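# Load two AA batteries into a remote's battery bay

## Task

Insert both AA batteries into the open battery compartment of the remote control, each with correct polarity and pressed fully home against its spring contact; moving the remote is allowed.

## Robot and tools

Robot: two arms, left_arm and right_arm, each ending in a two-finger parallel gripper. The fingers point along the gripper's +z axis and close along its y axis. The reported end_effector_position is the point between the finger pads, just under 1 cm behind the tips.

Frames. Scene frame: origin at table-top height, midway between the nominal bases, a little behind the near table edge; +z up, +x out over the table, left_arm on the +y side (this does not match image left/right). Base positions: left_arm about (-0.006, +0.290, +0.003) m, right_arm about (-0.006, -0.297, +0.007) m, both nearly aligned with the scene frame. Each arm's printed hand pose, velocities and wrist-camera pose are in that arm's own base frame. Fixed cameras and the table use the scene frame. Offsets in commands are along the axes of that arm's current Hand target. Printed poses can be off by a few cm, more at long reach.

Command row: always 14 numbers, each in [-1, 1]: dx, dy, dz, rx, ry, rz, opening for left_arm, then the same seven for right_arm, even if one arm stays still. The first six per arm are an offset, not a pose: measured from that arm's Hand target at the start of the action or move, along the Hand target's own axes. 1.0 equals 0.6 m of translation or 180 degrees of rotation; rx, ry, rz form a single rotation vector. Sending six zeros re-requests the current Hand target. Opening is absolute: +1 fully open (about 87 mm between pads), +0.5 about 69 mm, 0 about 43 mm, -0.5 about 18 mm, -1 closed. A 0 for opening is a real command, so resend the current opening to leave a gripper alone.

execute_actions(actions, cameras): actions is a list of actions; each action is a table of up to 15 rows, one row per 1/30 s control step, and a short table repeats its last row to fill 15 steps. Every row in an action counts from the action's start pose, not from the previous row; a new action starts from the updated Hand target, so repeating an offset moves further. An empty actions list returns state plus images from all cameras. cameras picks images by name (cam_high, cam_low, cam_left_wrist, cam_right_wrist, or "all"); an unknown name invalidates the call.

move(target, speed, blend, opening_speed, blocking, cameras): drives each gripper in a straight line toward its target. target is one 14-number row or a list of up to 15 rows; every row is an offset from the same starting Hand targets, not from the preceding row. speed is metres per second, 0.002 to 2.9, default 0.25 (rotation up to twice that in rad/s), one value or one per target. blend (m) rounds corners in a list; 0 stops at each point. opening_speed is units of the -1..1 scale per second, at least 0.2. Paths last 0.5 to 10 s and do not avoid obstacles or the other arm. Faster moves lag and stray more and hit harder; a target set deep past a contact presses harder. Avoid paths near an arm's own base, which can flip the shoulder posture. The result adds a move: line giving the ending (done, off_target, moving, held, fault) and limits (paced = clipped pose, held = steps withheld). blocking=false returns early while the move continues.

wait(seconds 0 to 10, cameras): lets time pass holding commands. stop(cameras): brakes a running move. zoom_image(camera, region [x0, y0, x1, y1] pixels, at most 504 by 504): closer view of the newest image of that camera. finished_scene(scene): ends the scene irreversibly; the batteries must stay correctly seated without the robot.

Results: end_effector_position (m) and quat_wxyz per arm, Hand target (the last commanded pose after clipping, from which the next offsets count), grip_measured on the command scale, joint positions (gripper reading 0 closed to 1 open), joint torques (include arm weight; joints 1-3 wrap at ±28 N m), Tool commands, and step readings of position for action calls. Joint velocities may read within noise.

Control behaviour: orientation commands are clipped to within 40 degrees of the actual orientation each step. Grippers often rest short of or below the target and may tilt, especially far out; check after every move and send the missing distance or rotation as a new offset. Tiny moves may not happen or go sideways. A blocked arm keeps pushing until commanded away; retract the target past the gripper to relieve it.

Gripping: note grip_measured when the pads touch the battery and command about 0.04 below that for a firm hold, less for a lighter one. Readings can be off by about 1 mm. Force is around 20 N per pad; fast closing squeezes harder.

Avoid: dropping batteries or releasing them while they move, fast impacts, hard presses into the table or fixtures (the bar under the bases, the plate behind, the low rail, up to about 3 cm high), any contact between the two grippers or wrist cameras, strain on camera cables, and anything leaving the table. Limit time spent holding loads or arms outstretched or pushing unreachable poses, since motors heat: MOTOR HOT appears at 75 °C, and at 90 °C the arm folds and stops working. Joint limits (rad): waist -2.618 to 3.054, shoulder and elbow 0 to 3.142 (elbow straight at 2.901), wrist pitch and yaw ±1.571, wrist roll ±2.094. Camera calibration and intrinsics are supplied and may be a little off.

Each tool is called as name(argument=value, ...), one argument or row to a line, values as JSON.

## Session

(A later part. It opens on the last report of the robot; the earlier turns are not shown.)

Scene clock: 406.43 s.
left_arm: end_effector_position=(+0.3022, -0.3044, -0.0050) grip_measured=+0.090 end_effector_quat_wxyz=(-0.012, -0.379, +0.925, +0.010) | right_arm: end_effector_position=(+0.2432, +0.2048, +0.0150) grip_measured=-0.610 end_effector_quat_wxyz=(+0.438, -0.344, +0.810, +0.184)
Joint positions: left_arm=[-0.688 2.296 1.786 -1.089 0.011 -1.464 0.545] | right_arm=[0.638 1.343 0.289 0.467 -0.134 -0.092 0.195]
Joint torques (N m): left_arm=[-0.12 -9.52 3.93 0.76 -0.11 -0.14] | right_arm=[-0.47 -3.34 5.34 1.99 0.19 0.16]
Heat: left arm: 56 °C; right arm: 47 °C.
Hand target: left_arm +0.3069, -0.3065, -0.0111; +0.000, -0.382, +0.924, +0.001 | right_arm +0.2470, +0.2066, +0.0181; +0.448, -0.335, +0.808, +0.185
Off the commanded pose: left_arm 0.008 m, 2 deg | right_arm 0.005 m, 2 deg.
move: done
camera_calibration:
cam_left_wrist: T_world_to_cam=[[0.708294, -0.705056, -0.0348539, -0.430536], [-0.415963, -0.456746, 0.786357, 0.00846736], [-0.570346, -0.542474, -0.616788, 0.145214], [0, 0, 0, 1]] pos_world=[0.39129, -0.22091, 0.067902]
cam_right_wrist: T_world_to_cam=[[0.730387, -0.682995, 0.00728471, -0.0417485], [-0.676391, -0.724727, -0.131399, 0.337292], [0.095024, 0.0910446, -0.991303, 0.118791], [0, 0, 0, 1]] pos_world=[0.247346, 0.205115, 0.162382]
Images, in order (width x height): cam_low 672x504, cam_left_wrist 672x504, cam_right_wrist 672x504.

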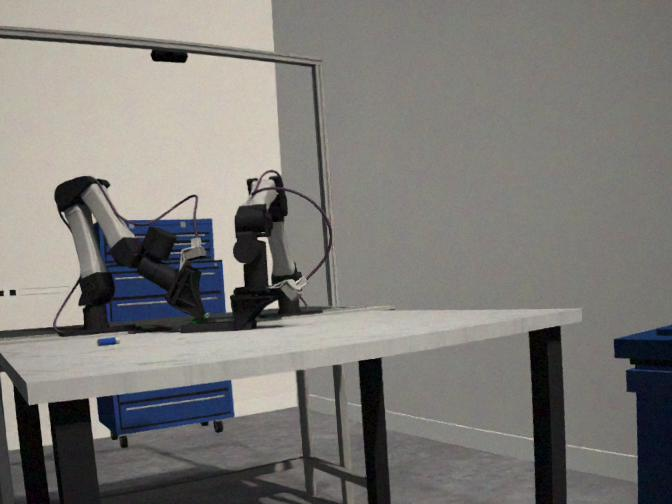

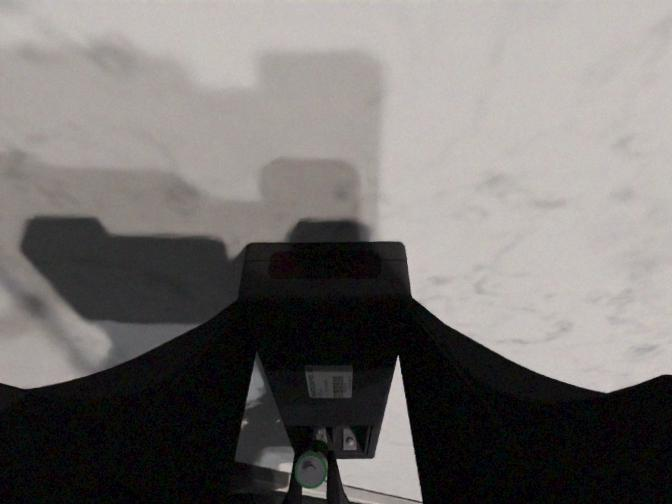

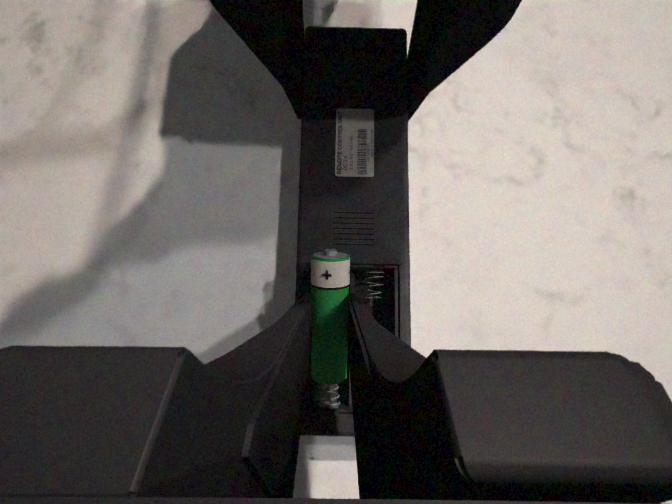

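move(
  target=[0,0,0,0,0,0,0.07, 0.0135,-0.0022,0.0067,0,0,0,-0.68],
  speed=0.05,
  cameras=["cam_right_wrist","cam_left_wrist","cam_low"],
)

zoom_image(
  camera="cam_right_wrist",
  region=[260, 220, 420, 460],
)

zoom_image(
  camera="cam_low",
  region=[170, 280, 250, 340],
)

zoom_image(
  camera="cam_left_wrist",
  region=[250, 360, 410, 490],
)

Scene clock: 420.73 s.
left_arm: end_effector_position=(+0.3022, -0.3044, -0.0050) grip_measured=+0.090 end_effector_quat_wxyz=(-0.012, -0.379, +0.925, +0.010) | right_arm: end_effector_position=(+0.2445, +0.2057, +0.0086) grip_measured=-0.610 end_effector_quat_wxyz=(+0.443, -0.343, +0.807, +0.185)
Joint positions: left_arm=[-0.688 2.296 1.786 -1.089 0.011 -1.464 0.545] | right_arm=[0.638 1.39 0.268 0.548 -0.134 -0.092 0.195]
Joint torques (N m): left_arm=[-0.09 -9.57 3.96 0.77 -0.11 -0.15] | right_arm=[-0.79 -3.32 4.78 1.87 0.17 0.09]
Heat: left arm: 56 °C; right arm: 45 °C.
Hand target: left_arm +0.3069, -0.3065, -0.0111; +0.000, -0.382, +0.924, +0.001 | right_arm +0.2473, +0.2051, +0.0092; +0.448, -0.335, +0.808, +0.185
Off the commanded pose: left_arm 0.008 m, 2 deg | right_arm 0.003 m, 1 deg.
move: done
camera_calibration:
cam_left_wrist: T_world_to_cam=[[0.708294, -0.705056, -0.0348539, -0.430536], [-0.415963, -0.456746, 0.786357, 0.00846736], [-0.570346, -0.542474, -0.616788, 0.145214], [0, 0, 0, 1]] pos_world=[0.39129, -0.22091, 0.067902]
cam_right_wrist: T_world_to_cam=[[0.73005, -0.683324, 0.00978772, -0.0419284], [-0.675245, -0.723475, -0.143623, 0.33752], [0.105222, 0.0982426, -0.989584, 0.108229], [0, 0, 0, 1]] pos_world=[0.24713, 0.204904, 0.155988]
Images, in order (width x height): cam_low 672x504, cam_left_wrist 672x504, cam_right_wrist 672x504.

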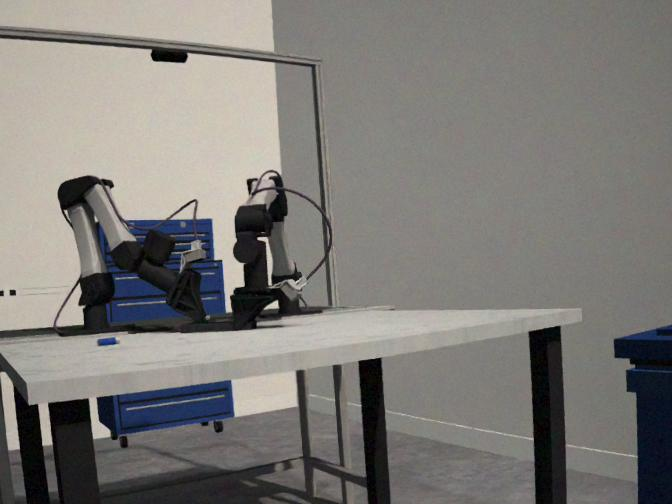

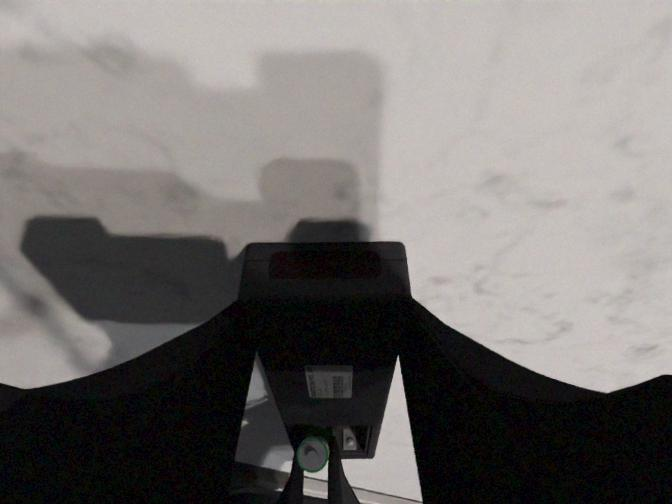

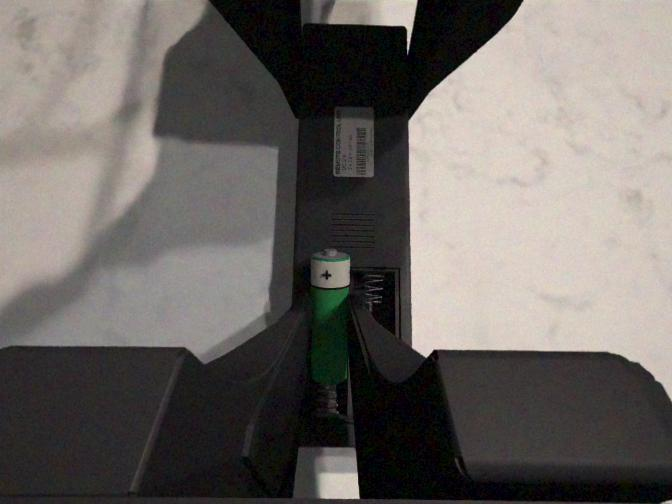

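Scaled by 2.100 from the camera's 672x504 image, which has a finer 960x720 frame.

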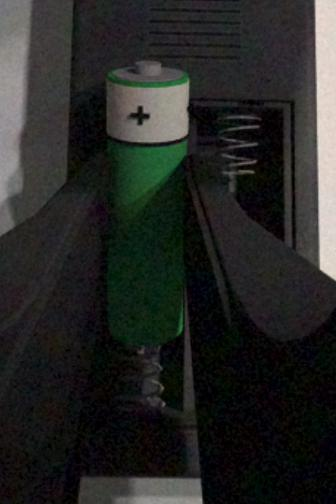

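Scaled by 6.300 from the camera's 672x504 image, which has a finer 960x720 frame.

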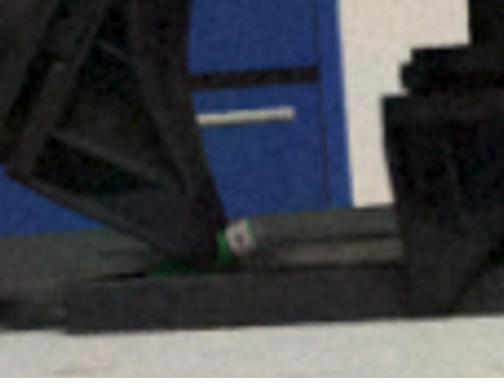

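Scaled by 3.150 from the camera's 672x504 image, which has a finer 960x720 frame.

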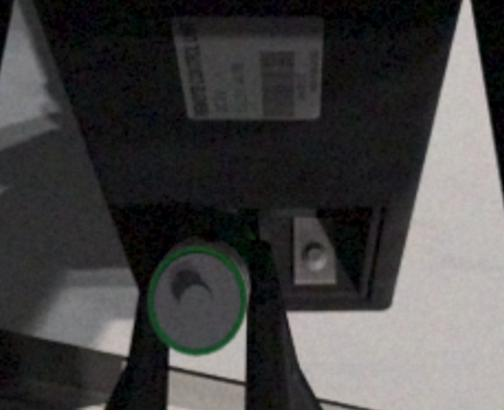

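move(
  target=[0,0,0,0,0,0,0.07, 0.011,-0.0015,-0.002,0,0,0,-0.68],
  speed=0.04,
  cameras=["cam_right_wrist","cam_left_wrist","cam_low"],
)

zoom_image(
  camera="cam_right_wrist",
  region=[260, 220, 420, 460],
)

zoom_image(
  camera="cam_low",
  region=[170, 280, 250, 340],
)

zoom_image(
  camera="cam_left_wrist",
  region=[250, 360, 410, 490],
)

Scene clock: 430.23 s.
left_arm: end_effector_position=(+0.3022, -0.3044, -0.0050) grip_measured=+0.090 end_effector_quat_wxyz=(-0.012, -0.379, +0.925, +0.010) | right_arm: end_effector_position=(+0.2450, +0.2045, +0.0083) grip_measured=-0.610 end_effector_quat_wxyz=(+0.452, -0.340, +0.803, +0.186)
Joint positions: left_arm=[-0.688 2.296 1.786 -1.089 0.011 -1.464 0.545] | right_arm=[0.634 1.397 0.246 0.597 -0.134 -0.092 0.195]
Joint torques (N m): left_arm=[-0.12 -9.54 3.92 0.76 -0.11 -0.15] | right_arm=[-0.95 -2.8 4.7 1.71 0.02 0.13]
Heat: left arm: 56 °C; right arm: 45 °C.
Hand target: left_arm +0.3069, -0.3065, -0.0111; +0.000, -0.382, +0.924, +0.001 | right_arm +0.2448, +0.2013, +0.0043; +0.448, -0.335, +0.808, +0.185
Off the commanded pose: left_arm 0.008 m, 2 deg | right_arm 0.005 m, 1 deg.
move: done
camera_calibration:
cam_left_wrist: T_world_to_cam=[[0.708294, -0.705056, -0.0348539, -0.430536], [-0.415963, -0.456746, 0.786357, 0.00846736], [-0.570346, -0.542474, -0.616788, 0.145214], [0, 0, 0, 1]] pos_world=[0.39129, -0.22091, 0.067902]
cam_right_wrist: T_world_to_cam=[[0.727262, -0.686226, 0.0135597, -0.0418275], [-0.675375, -0.719003, -0.164026, 0.336213], [0.122308, 0.110132, -0.986363, 0.101262], [0, 0, 0, 1]] pos_world=[0.245104, 0.201883, 0.155596]
Images, in order (width x height): cam_low 672x504, cam_left_wrist 672x504, cam_right_wrist 672x504.

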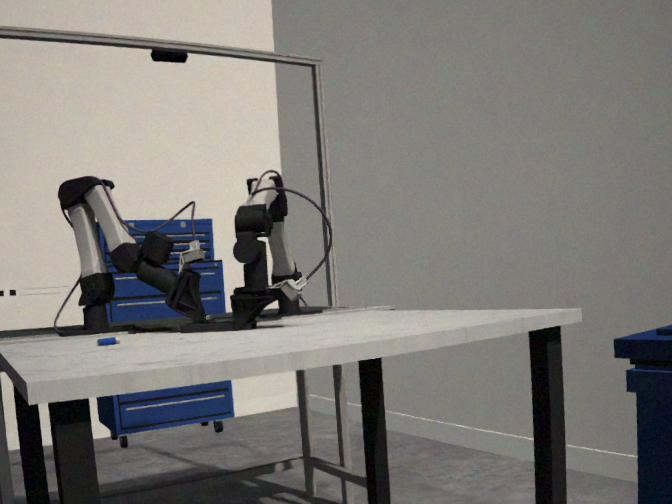

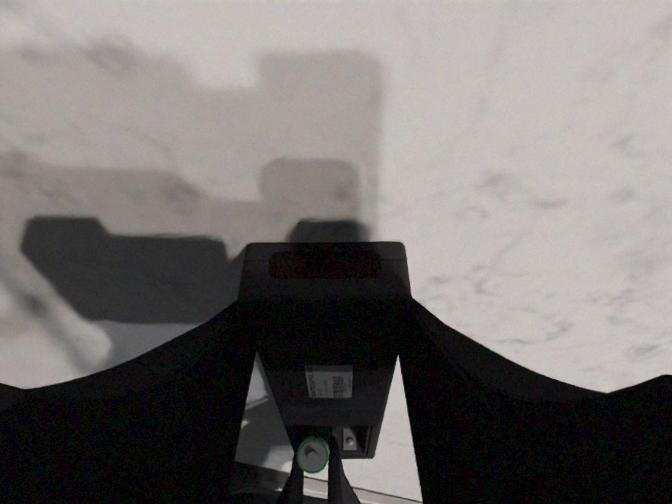

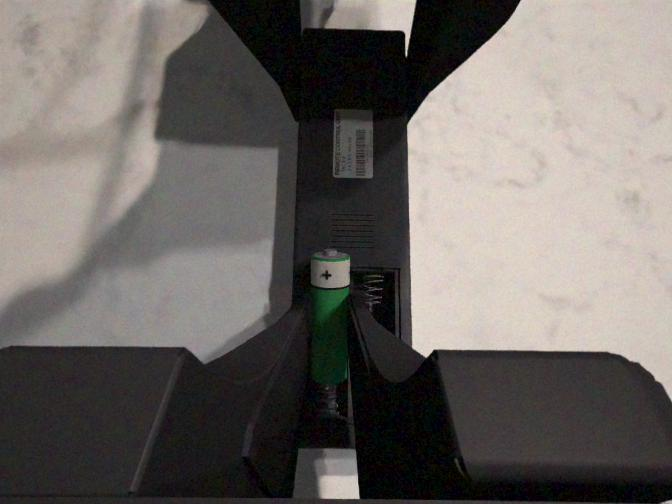

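Scaled by 2.100 from the camera's 672x504 image, which has a finer 960x720 frame.

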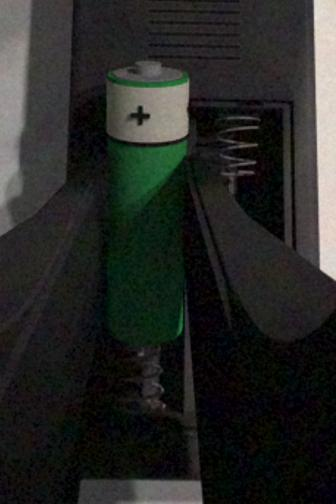

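Scaled by 6.300 from the camera's 672x504 image, which has a finer 960x720 frame.

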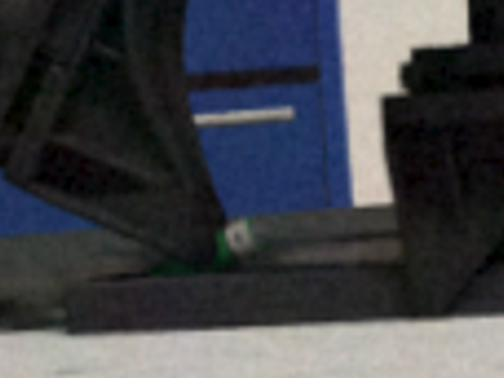

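Scaled by 3.150 from the camera's 672x504 image, which has a finer 960x720 frame.

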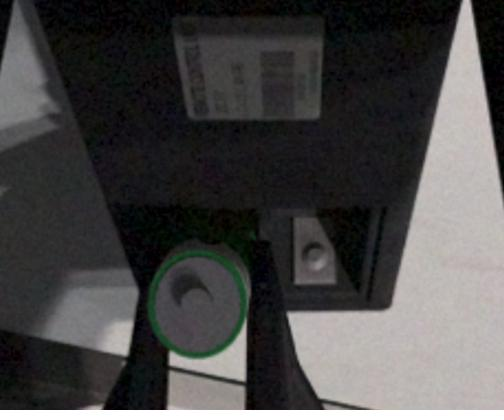

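move(
  target=[0,0,0,0,0,0,0.05, 0.0115,0,-0.0027,0,0.0778,0,-0.7],
  speed=0.04,
  cameras=["cam_right_wrist","cam_left_wrist","cam_low"],
)

zoom_image(
  camera="cam_right_wrist",
  region=[260, 220, 420, 460],
)

zoom_image(
  camera="cam_low",
  region=[170, 280, 250, 340],
)

zoom_image(
  camera="cam_left_wrist",
  region=[250, 360, 410, 490],
)

Scene clock: 446.47 s.
left_arm: end_effector_position=(+0.3022, -0.3044, -0.0050) grip_measured=+0.090 end_effector_quat_wxyz=(-0.012, -0.379, +0.925, +0.010) | right_arm: end_effector_position=(+0.2443, +0.2009, +0.0048) grip_measured=-0.610 end_effector_quat_wxyz=(+0.362, -0.349, +0.851, +0.155)
Joint positions: left_arm=[-0.688 2.296 1.786 -1.089 0.011 -1.464 0.545] | right_arm=[0.638 1.404 0.443 0.193 -0.113 -0.092 0.195]
Joint torques (N m): left_arm=[-0.12 -9.55 3.96 0.77 -0.11 -0.15] | right_arm=[0.24 -3.11 6.75 1.16 0.19 -0.11]
Heat: left arm: 57 °C; right arm: 44 °C.
Hand target: left_arm +0.3069, -0.3065, -0.0111; +0.000, -0.382, +0.924, +0.001 | right_arm +0.2412, +0.1977, -0.0008; +0.346, -0.355, +0.857, +0.143
Off the commanded pose: left_arm 0.008 m, 2 deg | right_arm 0.007 m, 3 deg.
move: off_target (right_arm)
camera_calibration:
cam_left_wrist: T_world_to_cam=[[0.708294, -0.705056, -0.0348539, -0.430536], [-0.415963, -0.456746, 0.786357, 0.00846736], [-0.570346, -0.542474, -0.616788, 0.145214], [0, 0, 0, 1]] pos_world=[0.39129, -0.22091, 0.067902]
cam_right_wrist: T_world_to_cam=[[0.718659, -0.695286, -0.010376, -0.0396791], [-0.694169, -0.718218, 0.0478772, 0.336035], [-0.0407406, -0.0272047, -0.998799, 0.165891], [0, 0, 0, 1]] pos_world=[0.268539, 0.218271, 0.149191]
Images, in order (width x height): cam_low 672x504, cam_left_wrist 672x504, cam_right_wrist 672x504.

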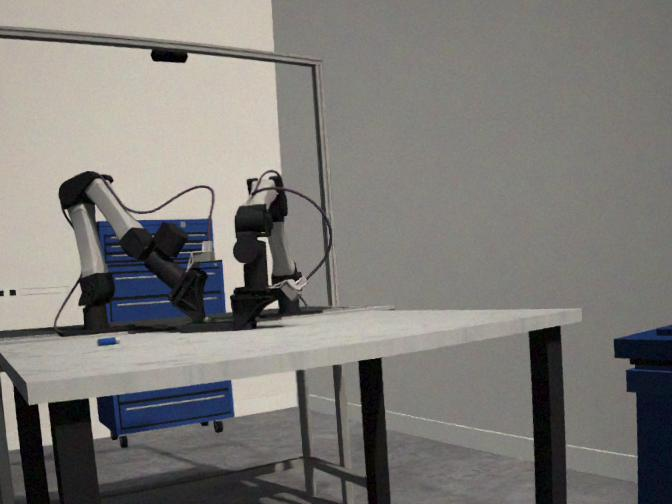

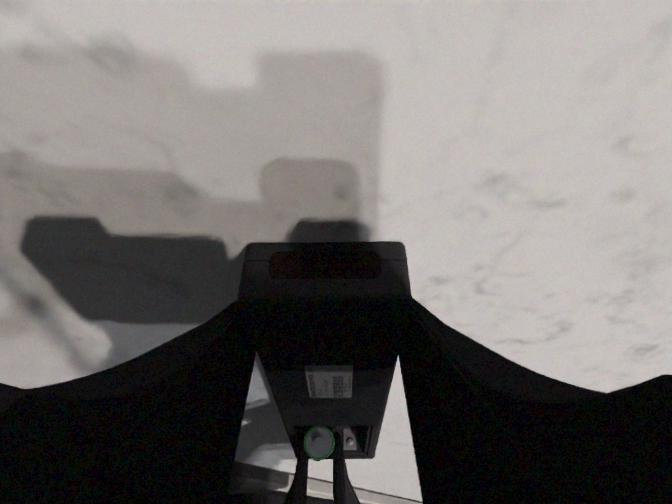

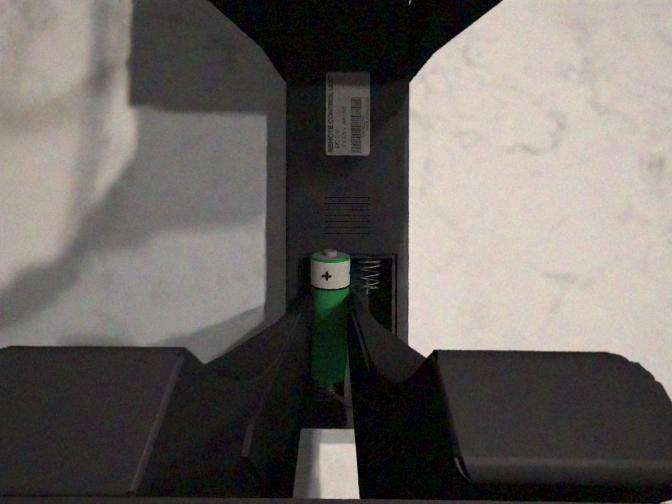

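Scaled by 2.100 from the camera's 672x504 image, which has a finer 960x720 frame.

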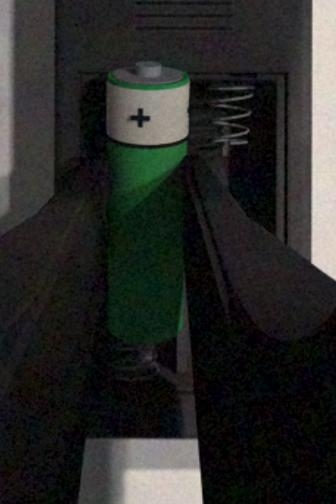

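Scaled by 6.300 from the camera's 672x504 image, which has a finer 960x720 frame.

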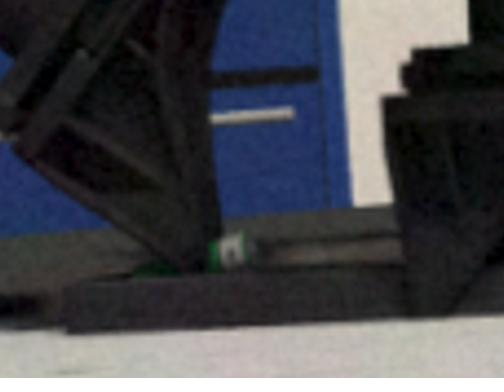

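Scaled by 3.150 from the camera's 672x504 image, which has a finer 960x720 frame.

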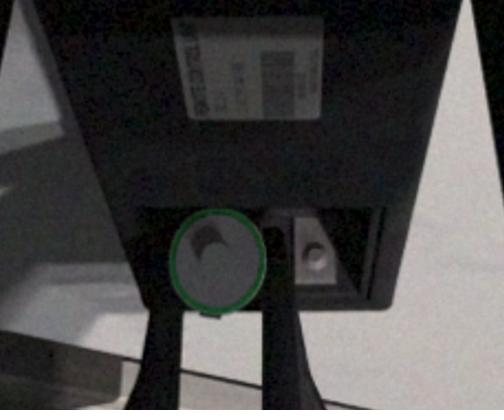

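move(
  target=[0,0,0,0,0,0,0.05, 0.0107,0,0.0013,0,0.033,0,-0.7],
  speed=0.04,
  cameras=["cam_right_wrist","cam_left_wrist","cam_low"],
)

zoom_image(
  camera="cam_right_wrist",
  region=[260, 220, 420, 460],
)

zoom_image(
  camera="cam_low",
  region=[170, 280, 250, 340],
)

zoom_image(
  camera="cam_left_wrist",
  region=[250, 360, 410, 490],
)

Scene clock: 456.83 s.
left_arm: end_effector_position=(+0.3022, -0.3044, -0.0050) grip_measured=+0.090 end_effector_quat_wxyz=(-0.012, -0.379, +0.925, +0.010) | right_arm: end_effector_position=(+0.2444, +0.2020, +0.0053) grip_measured=-0.610 end_effector_quat_wxyz=(+0.326, -0.354, +0.865, +0.143)
Joint positions: left_arm=[-0.688 2.296 1.786 -1.089 0.011 -1.464 0.545] | right_arm=[0.645 1.438 0.533 0.055 -0.104 -0.092 0.195]
Joint torques (N m): left_arm=[-0.09 -9.51 3.95 0.77 -0.1 -0.14] | right_arm=[0.39 -2.36 6.13 1.07 0.27 -0.15]
Heat: left arm: 57 °C; right arm: 44 °C.
Hand target: left_arm +0.3069, -0.3065, -0.0111; +0.000, -0.382, +0.924, +0.001 | right_arm +0.2384, +0.1948, -0.0058; +0.301, -0.362, +0.874, +0.124
Off the commanded pose: left_arm 0.008 m, 2 deg | right_arm 0.015 m, 4 deg.
move: off_target (right_arm)
camera_calibration:
cam_left_wrist: T_world_to_cam=[[0.708294, -0.705056, -0.0348539, -0.430536], [-0.415963, -0.456746, 0.786357, 0.00846736], [-0.570346, -0.542474, -0.616788, 0.145214], [0, 0, 0, 1]] pos_world=[0.39129, -0.22091, 0.067902]
cam_right_wrist: T_world_to_cam=[[0.718762, -0.695034, -0.0175565, -0.039025], [-0.687624, -0.714376, 0.129771, 0.334071], [-0.102737, -0.0812019, -0.991389, 0.192329], [0, 0, 0, 1]] pos_world=[0.277524, 0.227146, 0.146635]
Images, in order (width x height): cam_low 672x504, cam_left_wrist 672x504, cam_right_wrist 672x504.

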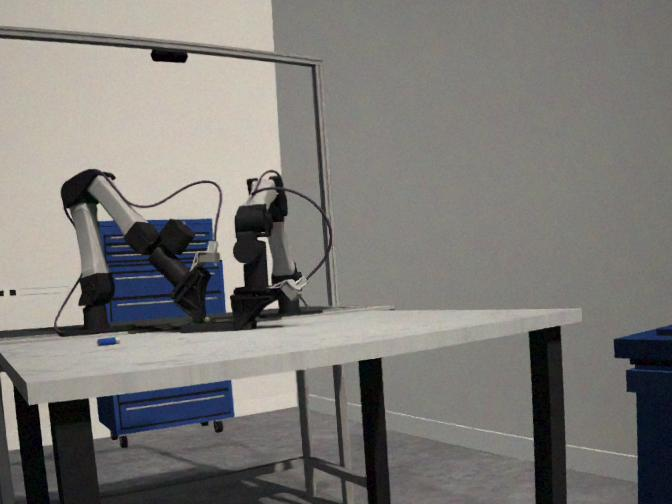

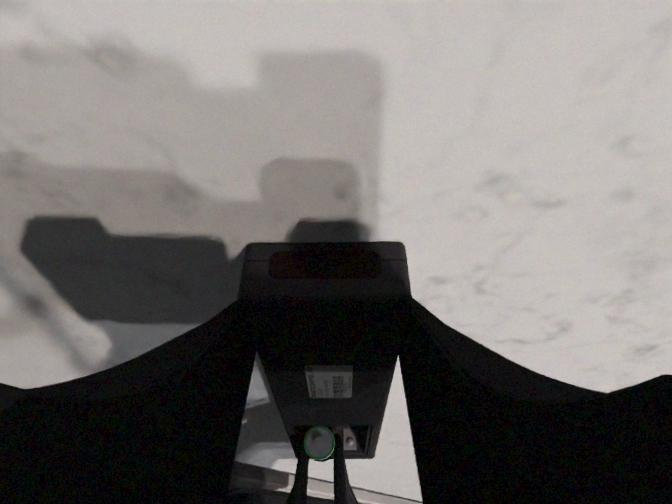

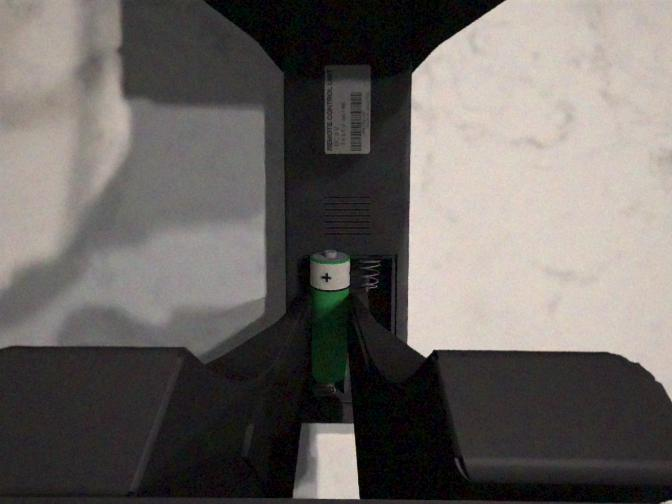

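Scaled by 2.100 from the camera's 672x504 image, which has a finer 960x720 frame.

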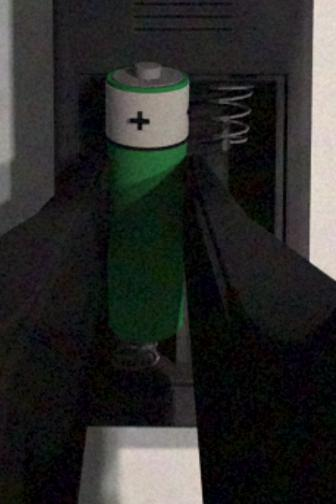

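Scaled by 6.300 from the camera's 672x504 image, which has a finer 960x720 frame.

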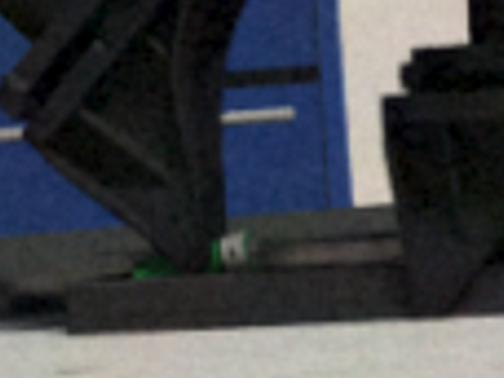

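Scaled by 3.150 from the camera's 672x504 image, which has a finer 960x720 frame.

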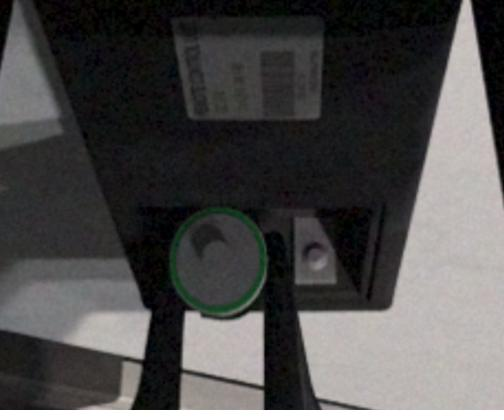

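move(
  target=[0,0,0,0,0,0,0.05, 0.002,0,-0.0163,0,0,0,-0.72],
  speed=0.04,
  cameras=["cam_right_wrist","cam_left_wrist","cam_low"],
)

zoom_image(
  camera="cam_right_wrist",
  region=[260, 220, 420, 460],
)

zoom_image(
  camera="cam_left_wrist",
  region=[250, 360, 410, 490],
)

Scene clock: 482.00 s.
left_arm: end_effector_position=(+0.3022, -0.3044, -0.0050) grip_measured=+0.090 end_effector_quat_wxyz=(-0.012, -0.379, +0.925, +0.010) | right_arm: end_effector_position=(+0.2429, +0.1993, +0.0060) grip_measured=-0.610 end_effector_quat_wxyz=(+0.323, -0.354, +0.867, +0.139)
Joint positions: left_arm=[-0.688 2.296 1.786 -1.089 0.011 -1.464 0.545] | right_arm=[0.645 1.426 0.533 0.036 -0.097 -0.093 0.195]
Joint torques (N m): left_arm=[-0.13 -9.5 3.93 0.76 -0.1 -0.15] | right_arm=[0.06 -5.98 5.41 0.78 0.21 -0.22]
Heat: left arm: 58 °C; right arm: 44 °C.
Hand target: left_arm +0.3069, -0.3065, -0.0111; +0.000, -0.382, +0.924, +0.001 | right_arm +0.2334, +0.1898, +0.0012; +0.301, -0.362, +0.874, +0.124
Off the commanded pose: left_arm 0.008 m, 2 deg | right_arm 0.014 m, 3 deg.
move: off_target (right_arm)
camera_calibration:
cam_left_wrist: T_world_to_cam=[[0.708294, -0.705056, -0.0348539, -0.430536], [-0.415963, -0.456746, 0.786357, 0.00846736], [-0.570346, -0.542474, -0.616788, 0.145214], [0, 0, 0, 1]] pos_world=[0.39129, -0.22091, 0.067902]
cam_right_wrist: T_world_to_cam=[[0.716025, -0.697962, -0.0125905, -0.0386491], [-0.69008, -0.710431, 0.13812, 0.330816], [-0.105347, -0.0902089, -0.990335, 0.195199], [0, 0, 0, 1]] pos_world=[0.276527, 0.225655, 0.147133]
Images, in order (width x height): cam_low 672x504, cam_left_wrist 672x504, cam_right_wrist 672x504.

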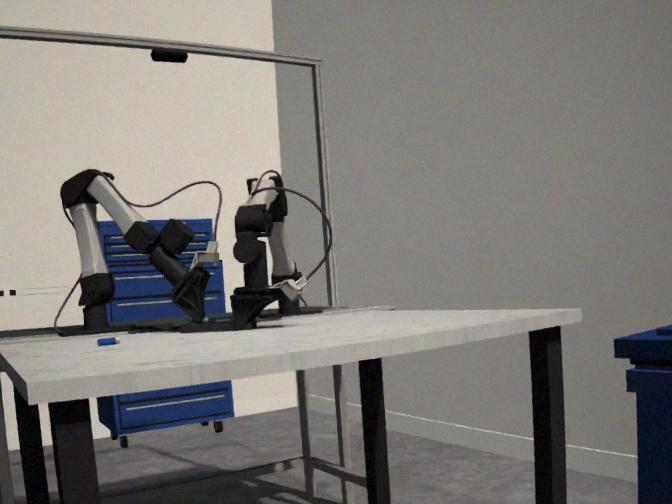

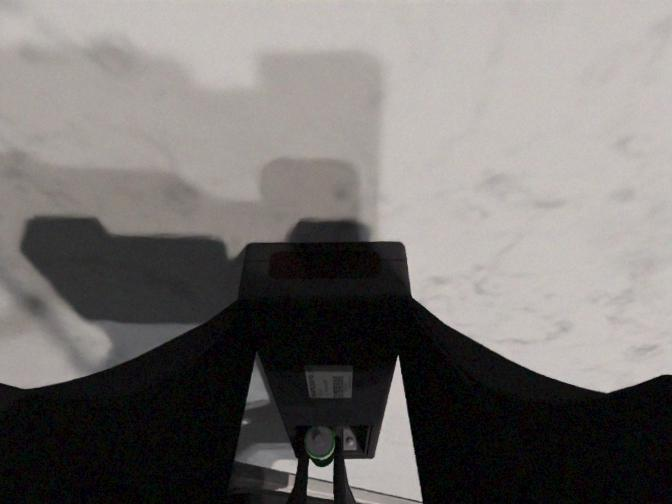

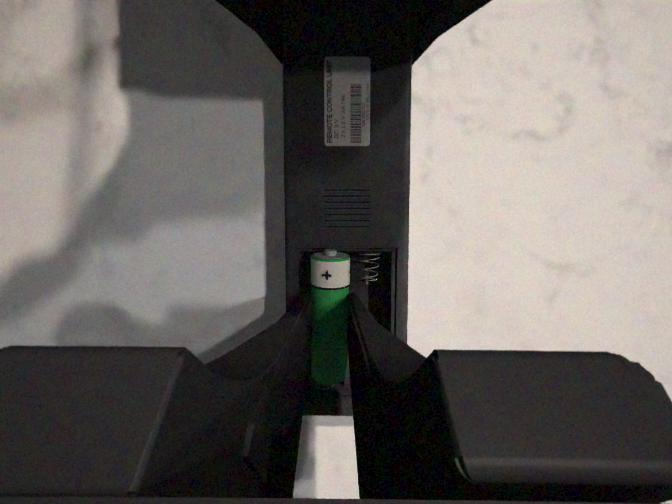

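Scaled by 2.100 from the camera's 672x504 image, which has a finer 960x720 frame.

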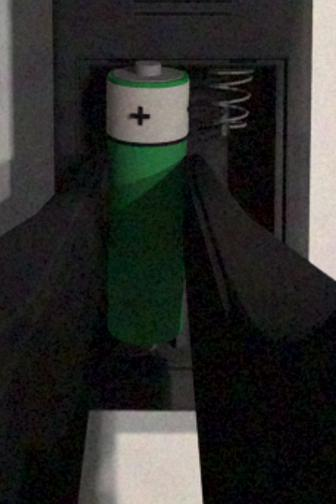

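Scaled by 3.150 from the camera's 672x504 image, which has a finer 960x720 frame.

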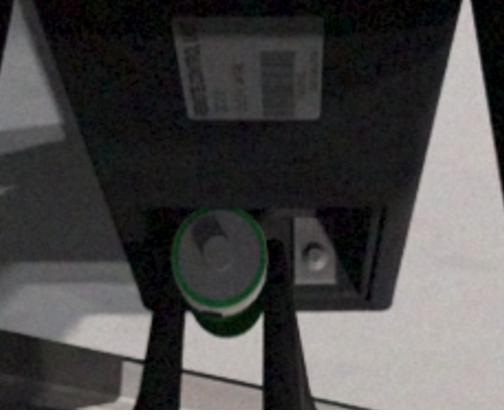

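zoom_image(
  camera="cam_left_wrist",
  region=[290, 410, 380, 480],
)

zoom_image(
  camera="cam_right_wrist",
  region=[280, 230, 410, 330],
)

Scaled by 5.600 from the camera's 672x504 image, which has a finer 960x720 frame.

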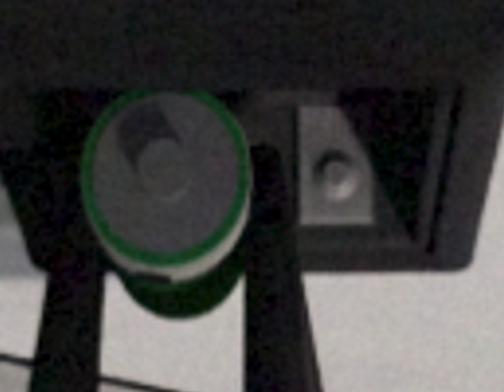

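Scaled by 3.877 from the camera's 672x504 image, which has a finer 960x720 frame.

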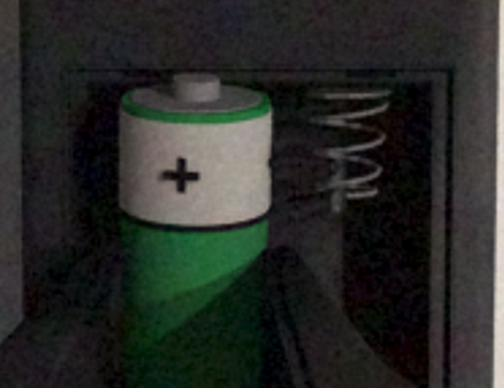

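move(
  target=[0,0,0,0,0,0,0.05, 0.0102,0,0.0048,0,0,0,-0.72],
  speed=0.04,
  cameras=["cam_right_wrist","cam_left_wrist","cam_low"],
)

zoom_image(
  camera="cam_right_wrist",
  region=[260, 220, 420, 460],
)

zoom_image(
  camera="cam_left_wrist",
  region=[290, 410, 380, 480],
)

Scene clock: 505.07 s.
left_arm: end_effector_position=(+0.3022, -0.3044, -0.0050) grip_measured=+0.090 end_effector_quat_wxyz=(-0.012, -0.379, +0.925, +0.010) | right_arm: end_effector_position=(+0.2430, +0.1993, +0.0058) grip_measured=-0.610 end_effector_quat_wxyz=(+0.326, -0.353, +0.866, +0.139)
Joint positions: left_arm=[-0.688 2.296 1.786 -1.089 0.011 -1.464 0.545] | right_arm=[0.645 1.425 0.527 0.046 -0.097 -0.093 0.195]
Joint torques (N m): left_arm=[-0.13 -9.55 3.95 0.75 -0.11 -0.15] | right_arm=[-0.03 -5.08 4.21 1.07 0.16 -0.21]
Heat: left arm: 59 °C; right arm: 43 °C.
Hand target: left_arm +0.3069, -0.3065, -0.0111; +0.000, -0.382, +0.924, +0.001 | right_arm +0.2313, +0.1877, -0.0048; +0.301, -0.361, +0.874, +0.124
Off the commanded pose: left_arm 0.008 m, 2 deg | right_arm 0.020 m, 4 deg.
move: off_target (right_arm)
camera_calibration:
cam_left_wrist: T_world_to_cam=[[0.708294, -0.705056, -0.0348539, -0.430536], [-0.415963, -0.456746, 0.786357, 0.00846736], [-0.570346, -0.542474, -0.616788, 0.145214], [0, 0, 0, 1]] pos_world=[0.39129, -0.22091, 0.067902]
cam_right_wrist: T_world_to_cam=[[0.716104, -0.697895, -0.0117392, -0.0387307], [-0.690669, -0.710919, 0.132555, 0.331143], [-0.100855, -0.0868149, -0.991106, 0.193104], [0, 0, 0, 1]] pos_world=[0.275921, 0.22515, 0.147038]
Images, in order (width x height): cam_low 672x504, cam_left_wrist 672x504, cam_right_wrist 672x504.

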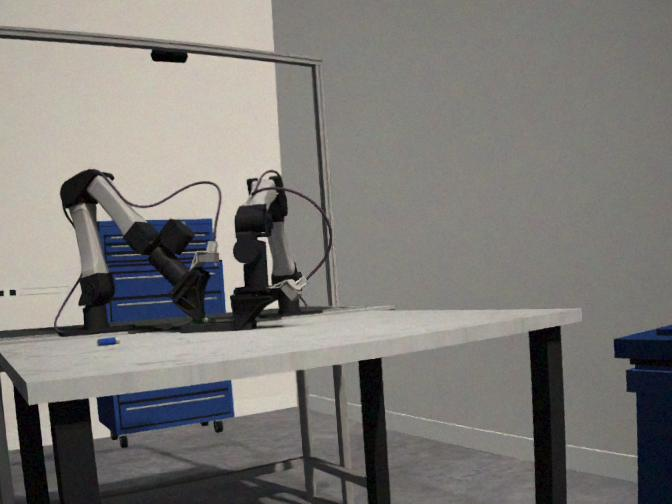

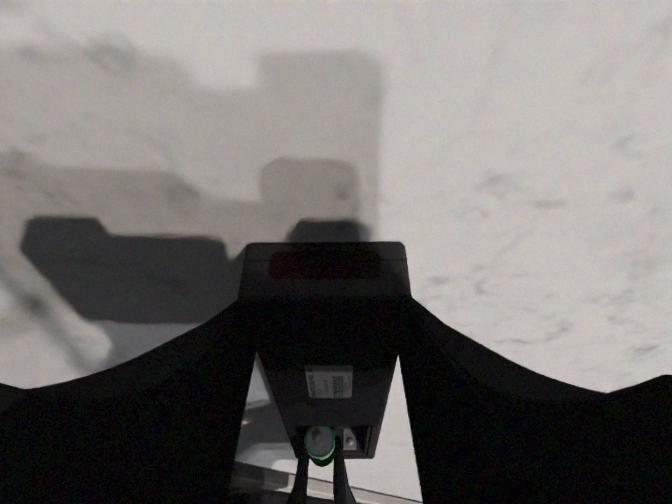

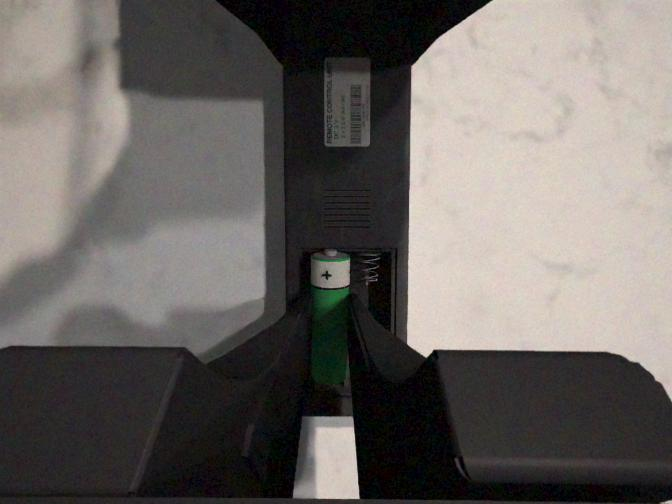

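Scaled by 2.100 from the camera's 672x504 image, which has a finer 960x720 frame.

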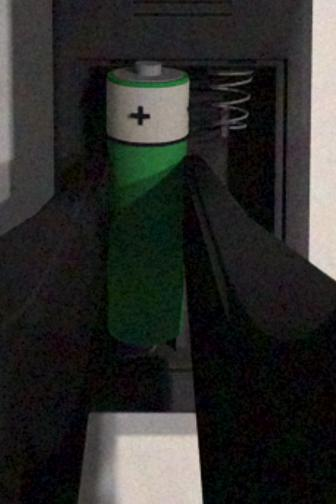

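Scaled by 5.600 from the camera's 672x504 image, which has a finer 960x720 frame.

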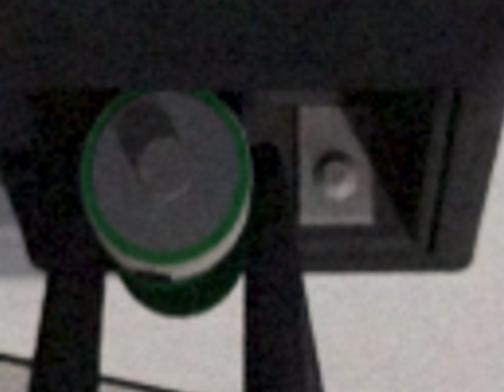

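move(
  target=[0,0,0,0,0,0,0.05, -0.0025,0,-0.017,0,0,0,-0.72],
  speed=0.04,
  cameras=["cam_right_wrist","cam_left_wrist"],
)

zoom_image(
  camera="cam_right_wrist",
  region=[280, 230, 410, 330],
)

zoom_image(
  camera="cam_left_wrist",
  region=[290, 410, 380, 480],
)

Scene clock: 519.70 s.
left_arm: end_effector_position=(+0.2986, -0.3096, -0.0045) grip_measured=+0.090 end_effector_quat_wxyz=(-0.020, -0.376, +0.926, +0.003) | right_arm: end_effector_position=(+0.2364, +0.1941, +0.0086) grip_measured=-0.610 end_effector_quat_wxyz=(+0.319, -0.356, +0.868, +0.137)
Joint positions: left_arm=[-0.694 2.296 1.784 -1.083 0.032 -1.464 0.545] | right_arm=[0.645 1.386 0.521 -0.001 -0.097 -0.097 0.195]
Joint torques (N m): left_arm=[0.34 -9.52 4.11 0.72 -0.33 -0.14] | right_arm=[-0.39 -5.98 4.96 0.93 0.16 -0.14]
Heat: left arm: 59 °C; right arm: 43 °C.
Hand target: left_arm +0.3069, -0.3065, -0.0112; +0.000, -0.382, +0.924, +0.001 | right_arm +0.2277, +0.1842, +0.0042; +0.301, -0.362, +0.874, +0.124
Off the commanded pose: left_arm 0.011 m, 2 deg | right_arm 0.014 m, 3 deg.
move: off_target (left_arm, right_arm)
camera_calibration:
cam_left_wrist: T_world_to_cam=[[0.704, -0.709605, -0.0290733, -0.431804], [-0.410175, -0.439672, 0.799028, 0.00780123], [-0.579776, -0.55059, -0.600591, 0.141073], [0, 0, 0, 1]] pos_world=[0.388981, -0.225307, 0.0659398]
cam_right_wrist: T_world_to_cam=[[0.718139, -0.695807, -0.0113172, -0.0384249], [-0.687049, -0.711497, 0.147429, 0.321641], [-0.110634, -0.0980992, -0.989008, 0.199373], [0, 0, 0, 1]] pos_world=[0.270635, 0.221668, 0.149328]
Images, in order (width x height): cam_left_wrist 672x504, cam_right_wrist 672x504.

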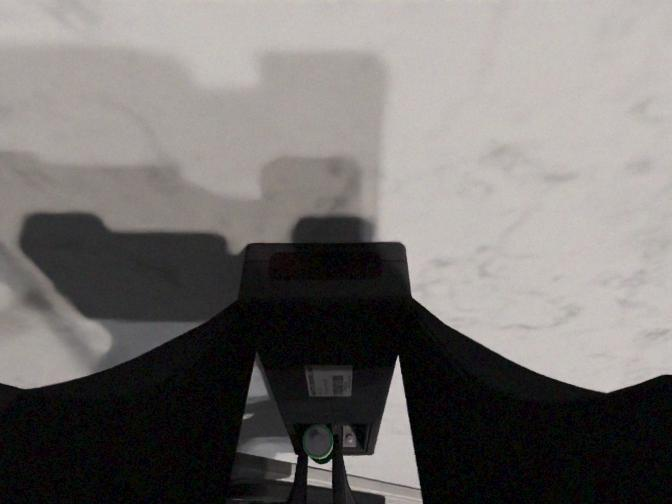

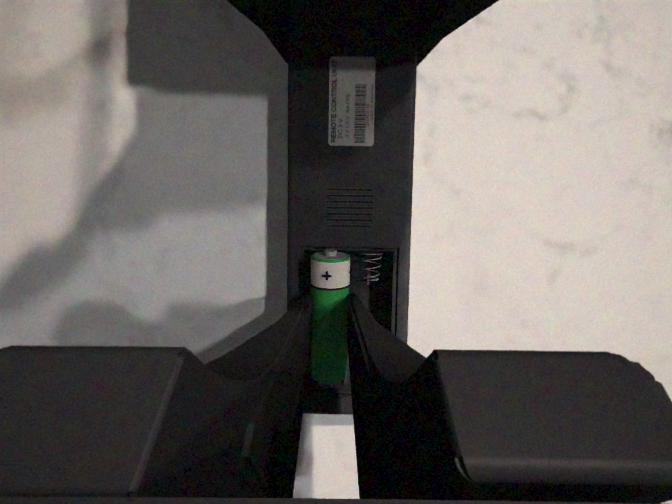

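Scaled by 3.877 from the camera's 672x504 image, which has a finer 960x720 frame.

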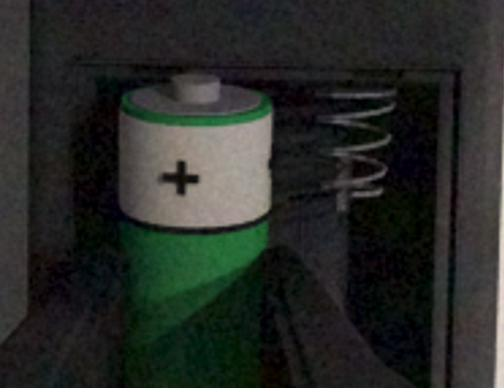

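Scaled by 5.600 from the camera's 672x504 image, which has a finer 960x720 frame.

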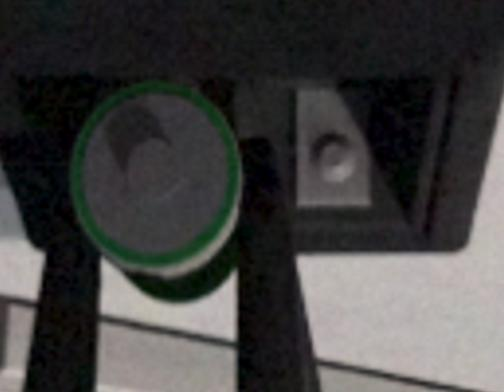

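move(
  target=[0,0,0,0,0,0,0.05, 0.0114,0,0.0138,0,0,0,-0.72],
  speed=0.04,
  cameras=["cam_right_wrist","cam_left_wrist"],
)

zoom_image(
  camera="cam_right_wrist",
  region=[280, 230, 410, 330],
)

zoom_image(
  camera="cam_left_wrist",
  region=[290, 410, 380, 480],
)

Scene clock: 527.00 s.
left_arm: end_effector_position=(+0.2986, -0.3098, -0.0044) grip_measured=+0.090 end_effector_quat_wxyz=(-0.020, -0.376, +0.926, +0.003) | right_arm: end_effector_position=(+0.2362, +0.1940, +0.0063) grip_measured=-0.610 end_effector_quat_wxyz=(+0.324, -0.355, +0.866, +0.138)
Joint positions: left_arm=[-0.694 2.296 1.784 -1.083 0.033 -1.464 0.545] | right_arm=[0.645 1.387 0.502 0.03 -0.097 -0.097 0.195]
Joint torques (N m): left_arm=[0.36 -9.51 4.1 0.72 -0.33 -0.15] | right_arm=[-0.14 -3.3 4.42 1.2 0.11 -0.13]
Heat: left arm: 59 °C; right arm: 43 °C.
Hand target: left_arm +0.3069, -0.3065, -0.0112; +0.000, -0.382, +0.924, +0.001 | right_arm +0.2274, +0.1839, -0.0066; +0.301, -0.362, +0.874, +0.124
Off the commanded pose: left_arm 0.011 m, 2 deg | right_arm 0.018 m, 3 deg.
move: off_target (left_arm, right_arm)
camera_calibration:
cam_left_wrist: T_world_to_cam=[[0.704254, -0.709372, -0.0286142, -0.431811], [-0.409902, -0.439191, 0.799432, 0.00773459], [-0.579661, -0.551274, -0.600075, 0.140783], [0, 0, 0, 1]] pos_world=[0.388881, -0.225307, 0.0659409]
cam_right_wrist: T_world_to_cam=[[0.718251, -0.695719, -0.00949372, -0.0385224], [-0.688364, -0.712513, 0.135942, 0.322431], [-0.101342, -0.0911053, -0.990671, 0.193439], [0, 0, 0, 1]] pos_world=[0.269222, 0.220559, 0.147437]
Images, in order (width x height): cam_left_wrist 672x504, cam_right_wrist 672x504.

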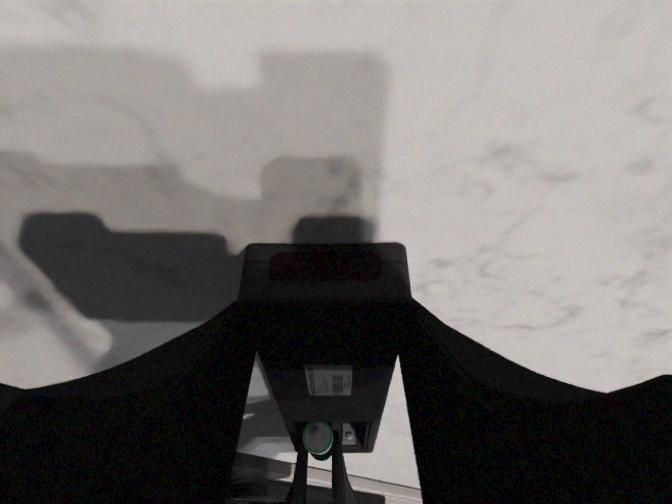

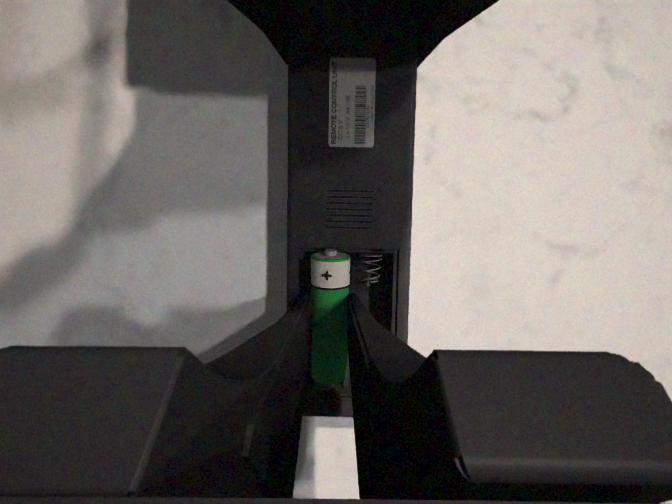

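Scaled by 3.877 from the camera's 672x504 image, which has a finer 960x720 frame.

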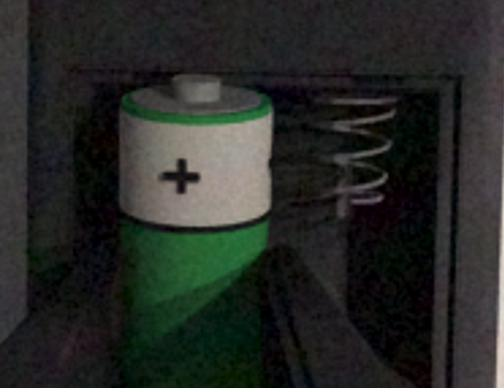

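Scaled by 5.600 from the camera's 672x504 image, which has a finer 960x720 frame.

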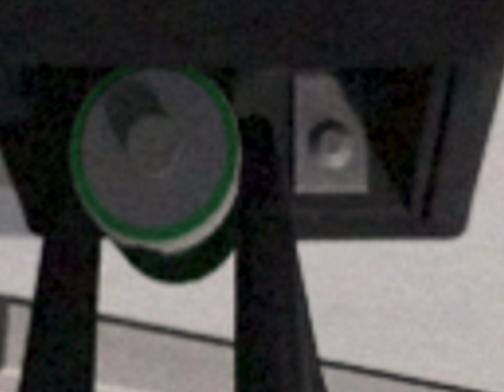

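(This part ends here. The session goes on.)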